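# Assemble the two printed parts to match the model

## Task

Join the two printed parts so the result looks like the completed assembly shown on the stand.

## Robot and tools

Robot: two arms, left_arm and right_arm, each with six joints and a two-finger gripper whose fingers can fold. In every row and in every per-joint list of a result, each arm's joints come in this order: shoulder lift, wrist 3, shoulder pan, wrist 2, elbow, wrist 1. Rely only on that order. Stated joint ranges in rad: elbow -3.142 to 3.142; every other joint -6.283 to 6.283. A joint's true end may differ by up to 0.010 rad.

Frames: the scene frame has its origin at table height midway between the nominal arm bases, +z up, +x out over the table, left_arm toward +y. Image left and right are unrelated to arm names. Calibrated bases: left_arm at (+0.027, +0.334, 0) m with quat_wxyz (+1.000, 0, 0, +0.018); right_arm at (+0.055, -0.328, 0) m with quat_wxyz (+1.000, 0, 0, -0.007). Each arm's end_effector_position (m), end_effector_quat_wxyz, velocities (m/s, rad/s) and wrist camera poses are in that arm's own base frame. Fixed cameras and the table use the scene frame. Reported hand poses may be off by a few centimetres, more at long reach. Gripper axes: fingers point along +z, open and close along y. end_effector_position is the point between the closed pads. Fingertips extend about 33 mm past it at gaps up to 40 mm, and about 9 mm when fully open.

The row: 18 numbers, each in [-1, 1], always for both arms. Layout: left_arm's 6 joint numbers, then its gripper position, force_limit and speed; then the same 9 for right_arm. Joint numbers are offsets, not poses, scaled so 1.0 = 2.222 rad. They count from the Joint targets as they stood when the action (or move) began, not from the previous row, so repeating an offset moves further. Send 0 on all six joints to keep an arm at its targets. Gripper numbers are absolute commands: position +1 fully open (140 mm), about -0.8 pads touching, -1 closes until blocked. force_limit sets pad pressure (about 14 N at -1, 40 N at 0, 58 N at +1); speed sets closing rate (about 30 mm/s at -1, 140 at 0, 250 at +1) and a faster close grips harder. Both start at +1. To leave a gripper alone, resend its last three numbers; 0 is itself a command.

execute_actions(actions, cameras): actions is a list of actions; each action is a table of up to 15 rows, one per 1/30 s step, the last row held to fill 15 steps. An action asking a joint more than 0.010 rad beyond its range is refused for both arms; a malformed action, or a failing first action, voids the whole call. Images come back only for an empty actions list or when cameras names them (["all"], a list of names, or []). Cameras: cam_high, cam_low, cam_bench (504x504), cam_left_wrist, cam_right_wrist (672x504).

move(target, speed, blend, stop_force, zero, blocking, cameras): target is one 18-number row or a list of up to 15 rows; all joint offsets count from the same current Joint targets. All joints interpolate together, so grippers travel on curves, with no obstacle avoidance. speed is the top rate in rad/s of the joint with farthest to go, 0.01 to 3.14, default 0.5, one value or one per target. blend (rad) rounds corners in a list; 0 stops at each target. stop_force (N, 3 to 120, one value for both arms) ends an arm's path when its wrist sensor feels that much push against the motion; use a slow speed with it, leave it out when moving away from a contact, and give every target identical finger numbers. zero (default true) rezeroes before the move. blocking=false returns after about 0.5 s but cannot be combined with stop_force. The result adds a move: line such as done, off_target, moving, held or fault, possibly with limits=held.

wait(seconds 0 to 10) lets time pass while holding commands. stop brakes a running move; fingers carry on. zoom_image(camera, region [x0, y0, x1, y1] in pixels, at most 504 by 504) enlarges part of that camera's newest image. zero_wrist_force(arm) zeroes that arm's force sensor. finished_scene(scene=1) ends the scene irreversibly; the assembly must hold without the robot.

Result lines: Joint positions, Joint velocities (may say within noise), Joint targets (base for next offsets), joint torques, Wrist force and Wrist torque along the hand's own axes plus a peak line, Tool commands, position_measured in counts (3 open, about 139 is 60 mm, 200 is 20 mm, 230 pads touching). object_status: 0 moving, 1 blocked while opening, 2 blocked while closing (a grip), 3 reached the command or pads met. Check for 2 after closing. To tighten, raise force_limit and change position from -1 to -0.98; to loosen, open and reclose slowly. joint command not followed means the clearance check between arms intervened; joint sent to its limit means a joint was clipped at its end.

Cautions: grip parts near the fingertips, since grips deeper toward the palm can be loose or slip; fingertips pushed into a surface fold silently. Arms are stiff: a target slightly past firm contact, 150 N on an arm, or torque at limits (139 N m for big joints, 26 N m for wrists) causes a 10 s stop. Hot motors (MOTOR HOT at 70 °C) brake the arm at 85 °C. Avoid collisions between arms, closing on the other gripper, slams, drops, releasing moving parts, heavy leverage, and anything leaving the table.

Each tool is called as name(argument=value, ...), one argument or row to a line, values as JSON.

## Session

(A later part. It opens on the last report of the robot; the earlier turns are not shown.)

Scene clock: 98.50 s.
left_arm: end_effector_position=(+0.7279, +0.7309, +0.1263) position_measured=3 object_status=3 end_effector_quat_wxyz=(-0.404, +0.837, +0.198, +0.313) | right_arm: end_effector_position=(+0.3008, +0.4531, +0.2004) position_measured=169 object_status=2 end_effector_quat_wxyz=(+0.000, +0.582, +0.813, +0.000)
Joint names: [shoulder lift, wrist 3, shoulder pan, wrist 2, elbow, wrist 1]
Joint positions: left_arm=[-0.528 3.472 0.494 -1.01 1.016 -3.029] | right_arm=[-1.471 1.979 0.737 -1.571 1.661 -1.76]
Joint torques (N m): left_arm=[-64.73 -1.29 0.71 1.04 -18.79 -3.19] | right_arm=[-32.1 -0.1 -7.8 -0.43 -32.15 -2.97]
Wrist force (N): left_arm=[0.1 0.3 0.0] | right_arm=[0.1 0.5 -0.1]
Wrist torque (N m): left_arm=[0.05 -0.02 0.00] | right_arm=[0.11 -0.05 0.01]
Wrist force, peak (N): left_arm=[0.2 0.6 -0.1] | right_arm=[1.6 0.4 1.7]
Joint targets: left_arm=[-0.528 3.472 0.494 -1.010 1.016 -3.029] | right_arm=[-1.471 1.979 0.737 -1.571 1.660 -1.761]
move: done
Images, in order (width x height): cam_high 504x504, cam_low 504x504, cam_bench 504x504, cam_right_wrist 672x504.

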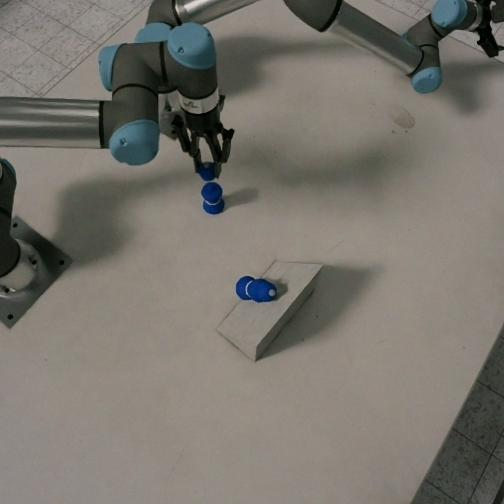

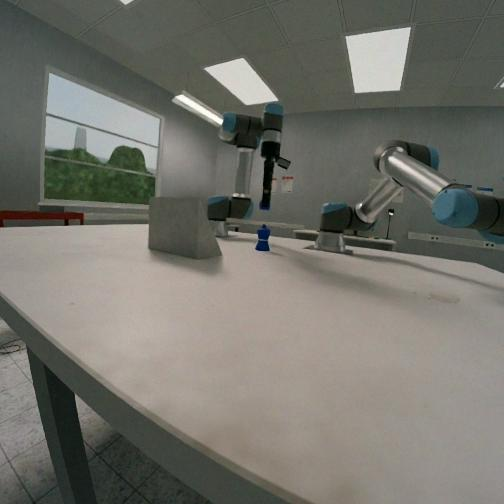

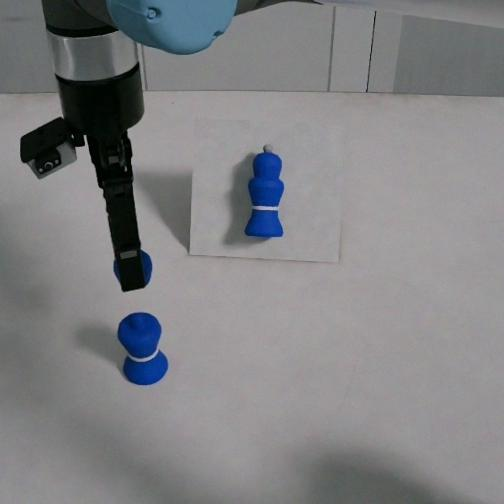

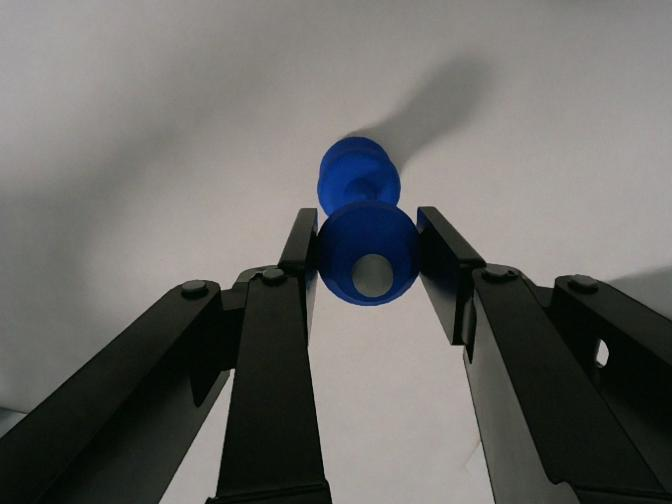

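move(
  target=[0,0,0,0,0,0,1,1,1,0.0166,0,0.0027,0,0.0405,-0.0571,-1,0,-1],
  speed=0.12,
  stop_force=6,
  cameras=["cam_right_wrist","cam_bench","cam_high","cam_low"],
)

zoom_image(
  camera="cam_bench",
  region=[70, 260, 210, 400],
)

zoom_image(
  camera="cam_low",
  region=[230, 190, 300, 260],
)

zoom_image(
  camera="cam_high",
  region=[170, 140, 250, 220],
)

zoom_image(
  camera="cam_right_wrist",
  region=[280, 110, 460, 320],
)

Scene clock: 113.17 s.
left_arm: end_effector_position=(+0.7279, +0.7309, +0.1263) position_measured=3 object_status=3 end_effector_quat_wxyz=(-0.404, +0.837, +0.198, +0.313) | right_arm: end_effector_position=(+0.3005, +0.4570, +0.1505) position_measured=169 object_status=2 end_effector_quat_wxyz=(+0.000, +0.579, +0.815, +0.000)
Joint names: [shoulder lift, wrist 3, shoulder pan, wrist 2, elbow, wrist 1]
Joint positions: left_arm=[-0.528 3.472 0.494 -1.01 1.016 -3.029] | right_arm=[-1.434 1.979 0.743 -1.571 1.75 -1.887]
Joint torques (N m): left_arm=[-65.56 -1.48 2.45 1.07 -19.31 -3.27] | right_arm=[-39.78 -0.21 -3.48 -0.97 -30.85 -3.98]
Wrist force (N): left_arm=[0.2 0.2 0.1] | right_arm=[-0.1 0.0 0.3]
Wrist torque (N m): left_arm=[0.03 -0.03 0.00] | right_arm=[0.07 -0.03 0.00]
Wrist force, peak (N): left_arm=[0.3 0.3 0.5] | right_arm=[0.1 0.2 1.2]
Joint targets: left_arm=[-0.528 3.472 0.494 -1.010 1.016 -3.029] | right_arm=[-1.434 1.979 0.743 -1.571 1.750 -1.887]
move: done
Images, in order (width x height): cam_high 504x504, cam_low 504x504, cam_bench 504x504, cam_right_wrist 672x504.

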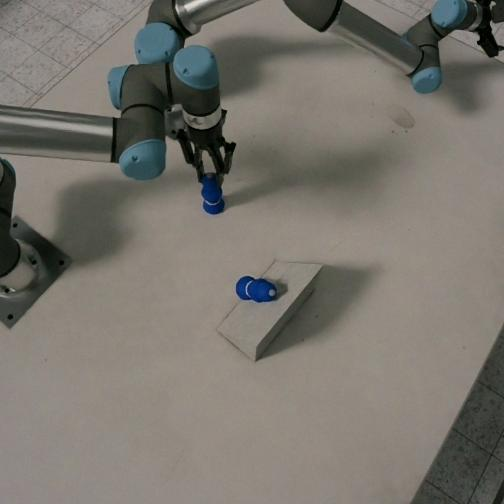

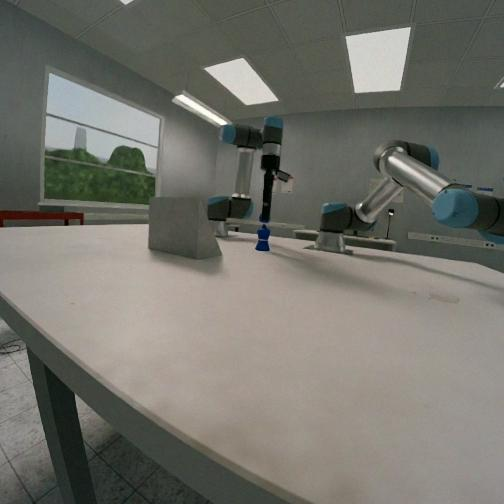

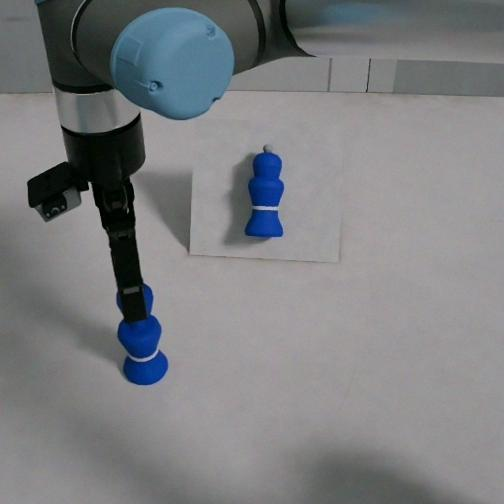

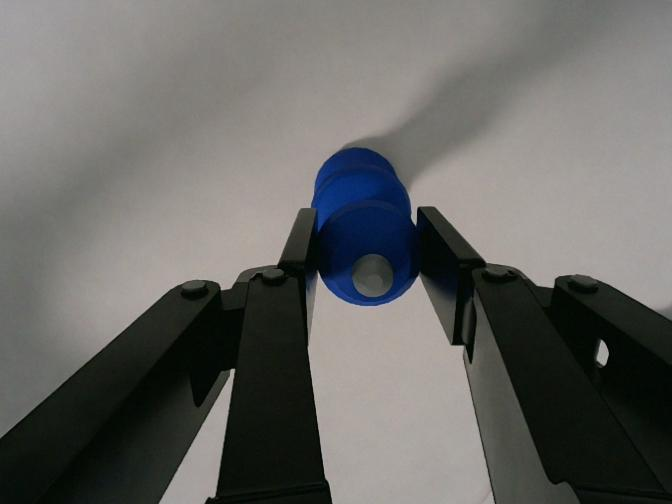

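Scaled by 3.600 from the camera's 504x504 image, which has a finer 720x720 frame.

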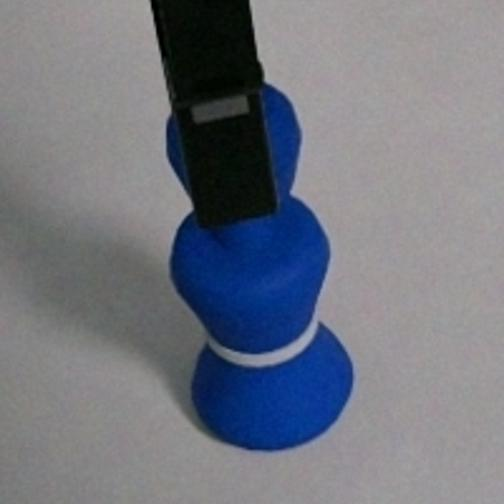

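Scaled by 7.200 from the camera's 504x504 image, which has a finer 720x720 frame.

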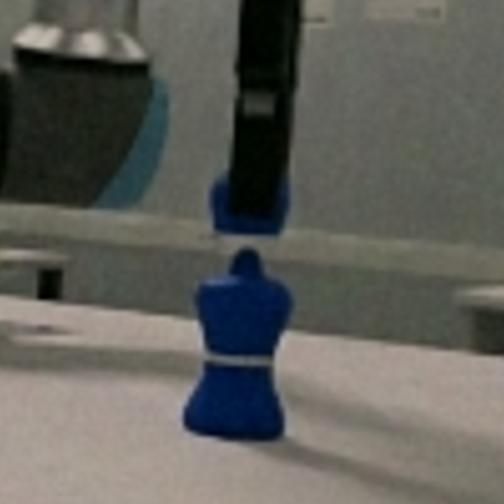

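Scaled by 6.300 from the camera's 504x504 image, which has a finer 720x720 frame.

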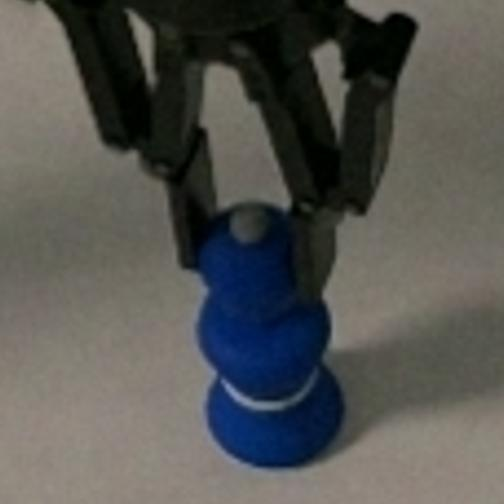

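Scaled by 2.400 from the camera's 672x504 image, which has a finer 960x720 frame.

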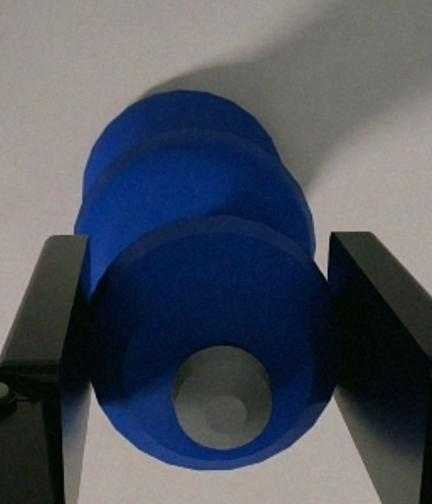

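move(
  target=[
    [0,0,0,0,0,0,1,1,1,0.0037,0,0.0009,0,0.0054,-0.0091,-1,0,-1],
    [0,0,0,0,0,0,1,1,1,0.0131,0,0.0009,0,0.0239,-0.0370,-1,0,-1],
  ],
  speed=0.04,
  stop_force=12,
  cameras=["cam_right_wrist","cam_bench","cam_high","cam_low"],
)

zoom_image(
  camera="cam_bench",
  region=[70, 260, 210, 400],
)

zoom_image(
  camera="cam_low",
  region=[230, 190, 300, 260],
)

Scene clock: 124.57 s.
left_arm: end_effector_position=(+0.7279, +0.7309, +0.1263) position_measured=3 object_status=3 end_effector_quat_wxyz=(-0.404, +0.837, +0.198, +0.313) | right_arm: end_effector_position=(+0.3004, +0.4584, +0.1269) position_measured=169 object_status=2 end_effector_quat_wxyz=(+0.000, +0.579, +0.816, +0.000)
Joint names: [shoulder lift, wrist 3, shoulder pan, wrist 2, elbow, wrist 1]
Joint positions: left_arm=[-0.528 3.472 0.494 -1.01 1.016 -3.029] | right_arm=[-1.412 1.979 0.745 -1.571 1.789 -1.948]
Joint torques (N m): left_arm=[-65.24 -1.36 2.11 1.06 -19.55 -3.1] | right_arm=[-34.2 0 1.95 -0.92 -26.75 -3.57]
Wrist force (N): left_arm=[-0.1 0.4 0.1] | right_arm=[-1.0 -1.3 -12.0]
Wrist torque (N m): left_arm=[0.09 0.01 0.00] | right_arm=[0.17 -0.02 0.00]
Wrist force, peak (N): left_arm=[0.2 0.7 0.2] | right_arm=[-2.0 -4.8 -30.6]
Joint targets: left_arm=[-0.528 3.472 0.494 -1.010 1.016 -3.029] | right_arm=[-1.412 1.979 0.745 -1.571 1.789 -1.948]
move: contact (right_arm); path passed 1 of 2 targets; right_arm: the wrist 1 is farthest, 0.021 rad from its target
Images, in order (width x height): cam_high 504x504, cam_low 504x504, cam_bench 504x504, cam_right_wrist 672x504.

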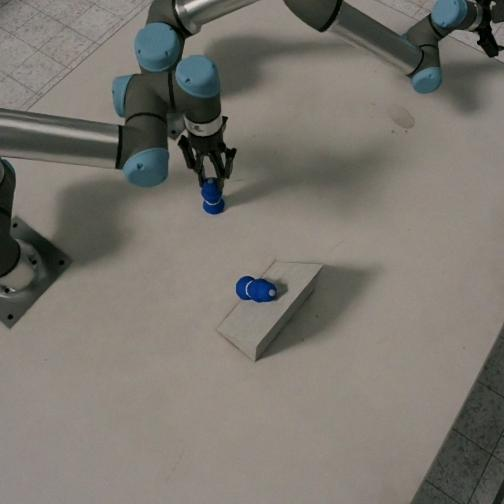

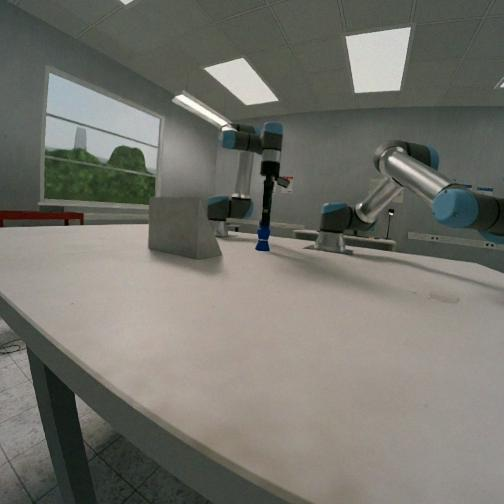

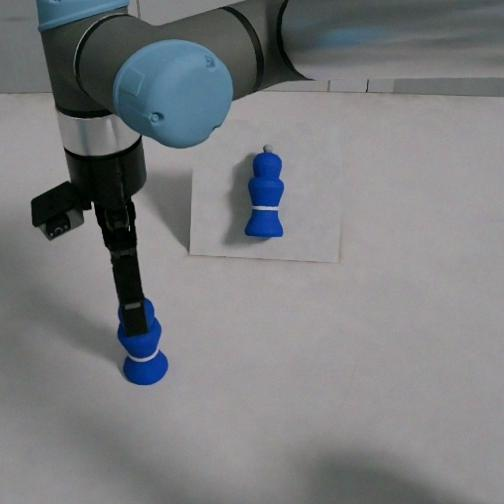

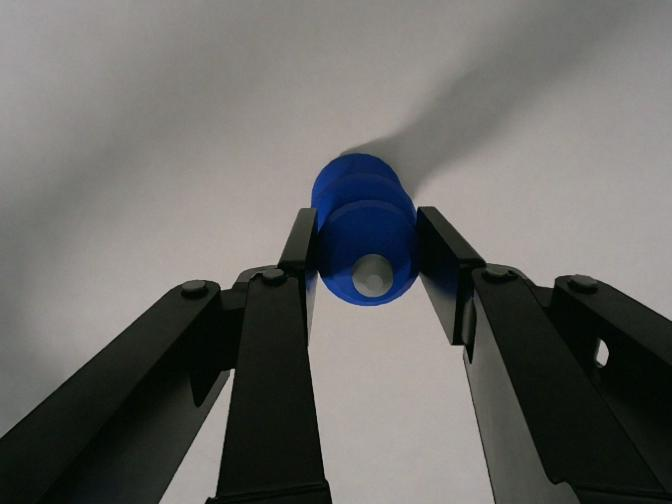

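Scaled by 3.600 from the camera's 504x504 image, which has a finer 720x720 frame.

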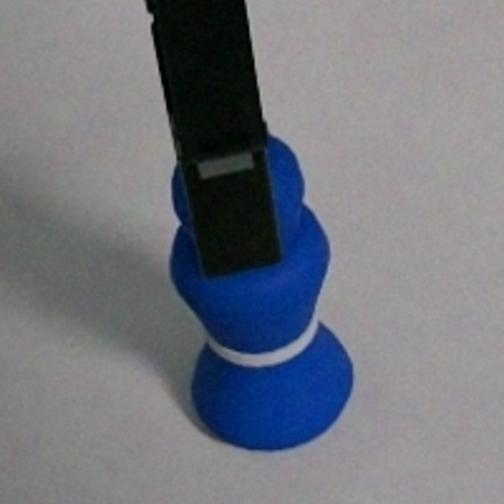

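Scaled by 7.200 from the camera's 504x504 image, which has a finer 720x720 frame.

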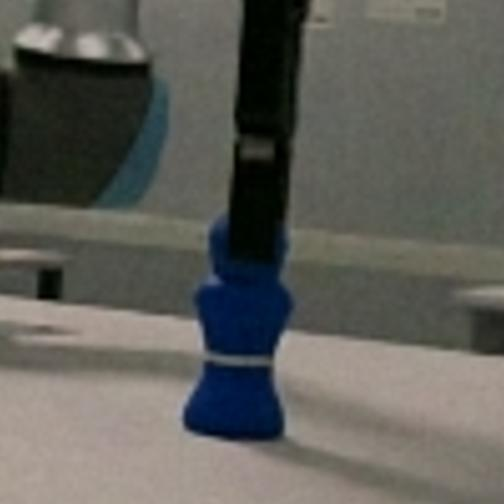

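move(
  target=[0,0,0,0,0,0,1,1,1,0.0012,0,0,0,0.0023,-0.0035,-1,0,-1],
  speed=0.01,
  stop_force=20,
  cameras=["cam_low"],
)

zoom_image(
  camera="cam_low",
  region=[240, 205, 290, 255],
)

Scene clock: 129.70 s.
left_arm: end_effector_position=(+0.7279, +0.7309, +0.1263) position_measured=3 object_status=3 end_effector_quat_wxyz=(-0.404, +0.837, +0.198, +0.313) | right_arm: end_effector_position=(+0.3004, +0.4585, +0.1264) position_measured=169 object_status=2 end_effector_quat_wxyz=(+0.000, +0.579, +0.816, +0.001)
Joint names: [shoulder lift, wrist 3, shoulder pan, wrist 2, elbow, wrist 1]
Joint positions: left_arm=[-0.528 3.472 0.494 -1.01 1.016 -3.029] | right_arm=[-1.412 1.979 0.745 -1.571 1.79 -1.95]
Joint torques (N m): left_arm=[-65 -1.37 2.2 1.29 -18.67 -2.97] | right_arm=[-23.66 -0.14 2.61 -0.89 -19.9 -0.74]
Wrist force (N): left_arm=[0.1 0.2 0.2] | right_arm=[-2.6 -5.9 -33.8]
Wrist torque (N m): left_arm=[0.04 -0.04 0.00] | right_arm=[0.35 -0.08 0.02]
Wrist force, peak (N): left_arm=[0.1 0.7 0.3] | right_arm=[-2.7 -6.4 -38.5]
Joint targets: left_arm=[-0.528 3.472 0.494 -1.010 1.016 -3.029] | right_arm=[-1.412 1.979 0.745 -1.571 1.790 -1.950]
move: contact (right_arm)
Images, in order (width x height): cam_low 504x504.

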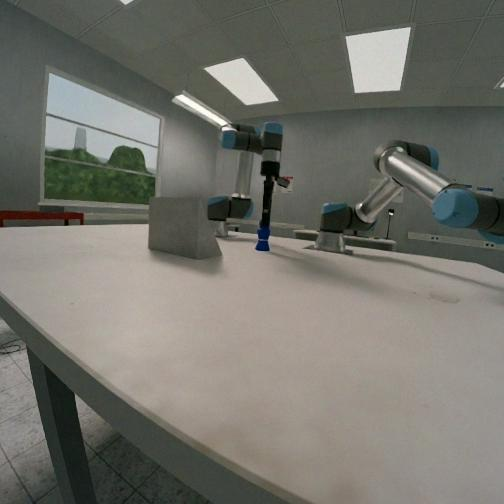

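Scaled by 10.080 from the camera's 504x504 image, which has a finer 720x720 frame.

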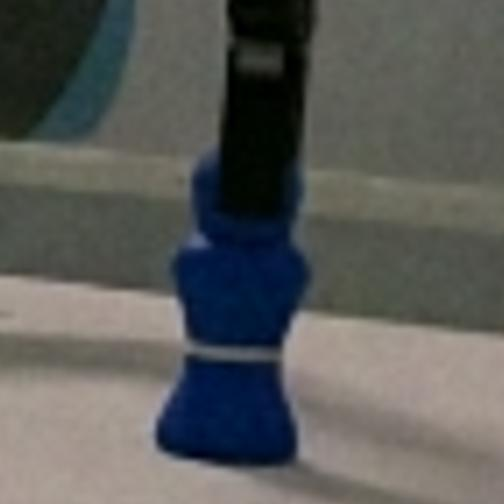

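move(
  target=[
    [0,0,0,0,0,0,1,1,1,-0.0003,0,0,0,-0.0006,0.0009,-1,0,-1],
    [0,0,0,0,0,0,1,1,1,-0.0003,0,0,0,-0.0006,0.0009,0.3,0,-1],
  ],
  speed=0.02,
  cameras=["cam_low","cam_bench","cam_right_wrist"],
)

zoom_image(
  camera="cam_low",
  region=[240, 205, 290, 255],
)

zoom_image(
  camera="cam_right_wrist",
  region=[280, 110, 460, 320],
)

Scene clock: 135.50 s.
left_arm: end_effector_position=(+0.7279, +0.7309, +0.1263) position_measured=3 object_status=3 end_effector_quat_wxyz=(-0.404, +0.837, +0.198, +0.313) | right_arm: end_effector_position=(+0.3005, +0.4585, +0.1272) position_measured=91 object_status=0 end_effector_quat_wxyz=(+0.000, +0.579, +0.816, +0.001)
Joint names: [shoulder lift, wrist 3, shoulder pan, wrist 2, elbow, wrist 1]
Joint positions: left_arm=[-0.528 3.472 0.494 -1.01 1.016 -3.029] | right_arm=[-1.413 1.979 0.745 -1.571 1.789 -1.948]
Joint torques (N m): left_arm=[-65.7 -1.4 2.67 1.25 -18.47 -3.13] | right_arm=[-40.33 -0.14 2.33 -0.78 -30.38 -4.19]
Wrist force (N): left_arm=[0.2 0.3 0.0] | right_arm=[-0.3 0.3 -0.1]
Wrist torque (N m): left_arm=[0.05 -0.04 0.00] | right_arm=[0.11 0.07 0.00]
Wrist force, peak (N): left_arm=[0.0 0.5 0.3] | right_arm=[-2.5 -5.7 -34.0]
Joint targets: left_arm=[-0.528 3.472 0.494 -1.010 1.016 -3.029] | right_arm=[-1.413 1.979 0.745 -1.571 1.789 -1.948]
move: done
Images, in order (width x height): cam_low 504x504, cam_bench 504x504, cam_right_wrist 672x504.

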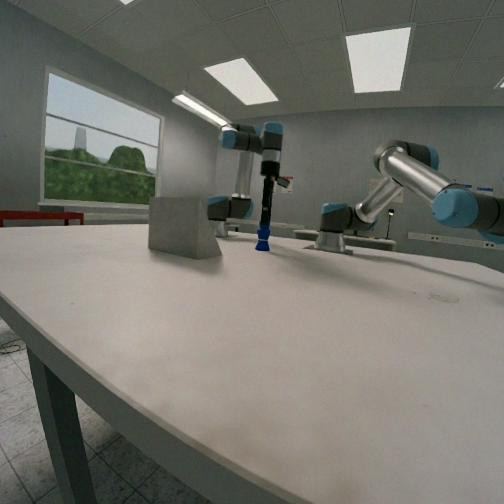

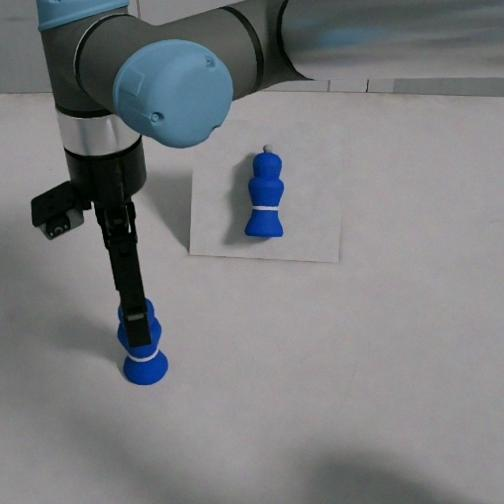

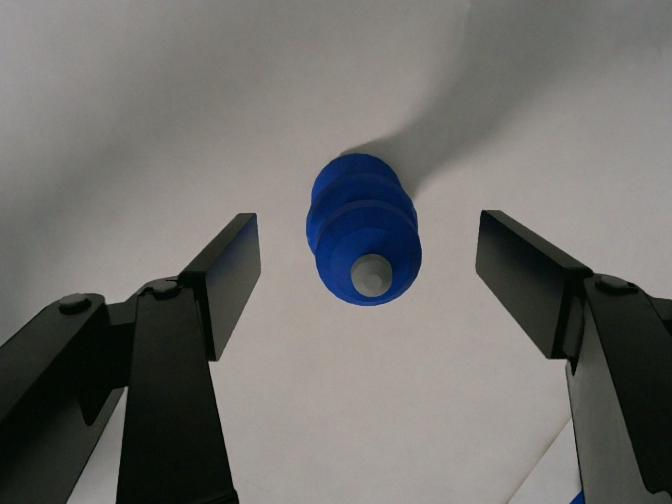

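Scaled by 10.080 from the camera's 504x504 image, which has a finer 720x720 frame.

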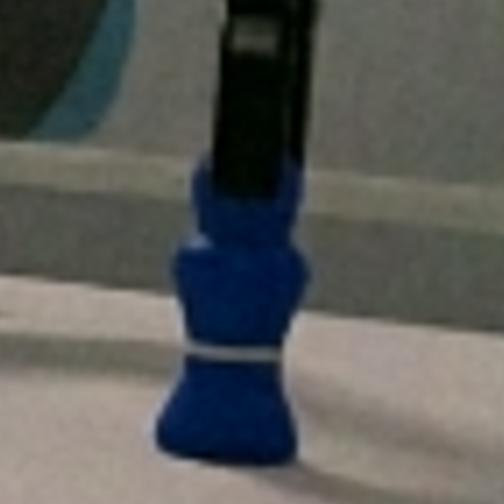

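Scaled by 2.400 from the camera's 672x504 image, which has a finer 960x720 frame.

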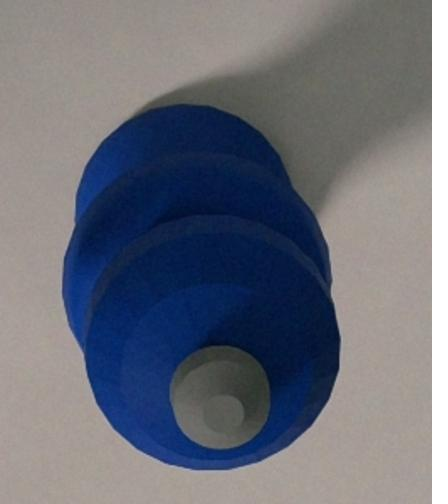

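move(
  target=[0,0,0,0,0,0,1,1,1,-0.0262,0,0,0,-0.0578,0.0846,0.3,0,-1],
  speed=0.15,
  cameras=["cam_low","cam_bench","cam_high"],
)

zoom_image(
  camera="cam_low",
  region=[240, 205, 290, 255],
)

zoom_image(
  camera="cam_bench",
  region=[70, 260, 210, 400],
)

Scene clock: 140.83 s.
left_arm: end_effector_position=(+0.7279, +0.7309, +0.1263) position_measured=3 object_status=3 end_effector_quat_wxyz=(-0.404, +0.837, +0.198, +0.313) | right_arm: end_effector_position=(+0.2971, +0.4554, +0.2005) position_measured=91 object_status=3 end_effector_quat_wxyz=(+0.000, +0.579, +0.816, +0.000)
Joint names: [shoulder lift, wrist 3, shoulder pan, wrist 2, elbow, wrist 1]
Joint positions: left_arm=[-0.528 3.472 0.494 -1.01 1.016 -3.029] | right_arm=[-1.471 1.979 0.745 -1.571 1.66 -1.76]
Joint torques (N m): left_arm=[-65.46 -1.47 3 1.44 -18.36 -3.24] | right_arm=[-20.77 -0.12 1.88 -0.67 -15.4 -4.41]
Wrist force (N): left_arm=[0.0 0.0 -0.1] | right_arm=[0.1 0.1 0.0]
Wrist torque (N m): left_arm=[-0.01 -0.01 0.00] | right_arm=[0.03 -0.05 0.01]
Wrist force, peak (N): left_arm=[-0.2 0.6 0.2] | right_arm=[0.2 0.1 -1.1]
Joint targets: left_arm=[-0.528 3.472 0.494 -1.010 1.016 -3.029] | right_arm=[-1.471 1.979 0.745 -1.571 1.660 -1.760]
move: done
Images, in order (width x height): cam_high 504x504, cam_low 504x504, cam_bench 504x504.

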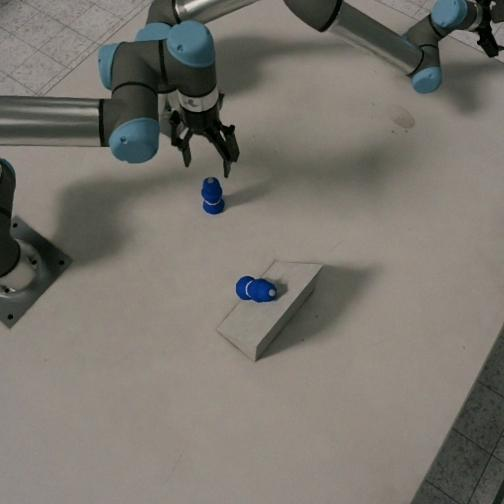

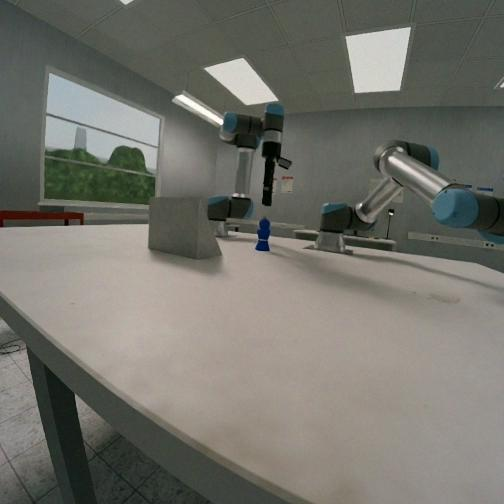

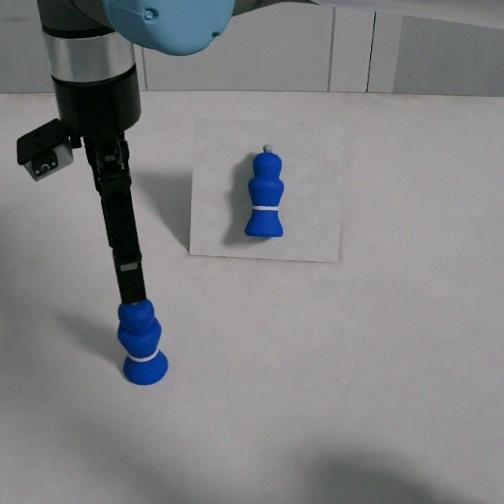

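Scaled by 10.080 from the camera's 504x504 image, which has a finer 720x720 frame.

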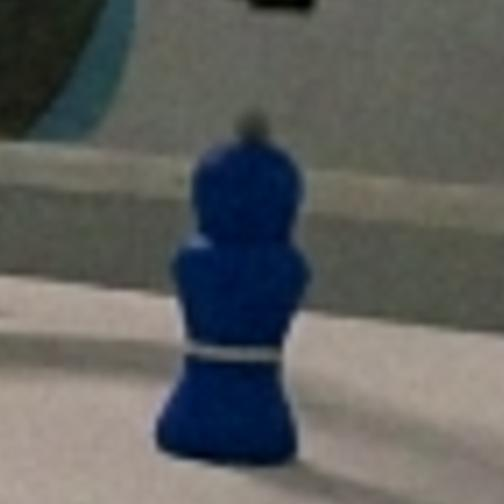

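Scaled by 3.600 from the camera's 504x504 image, which has a finer 720x720 frame.

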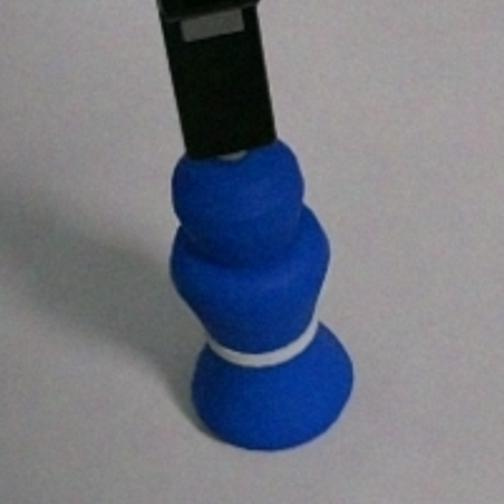

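finished_scene(
)

The scene is finished: the task was done.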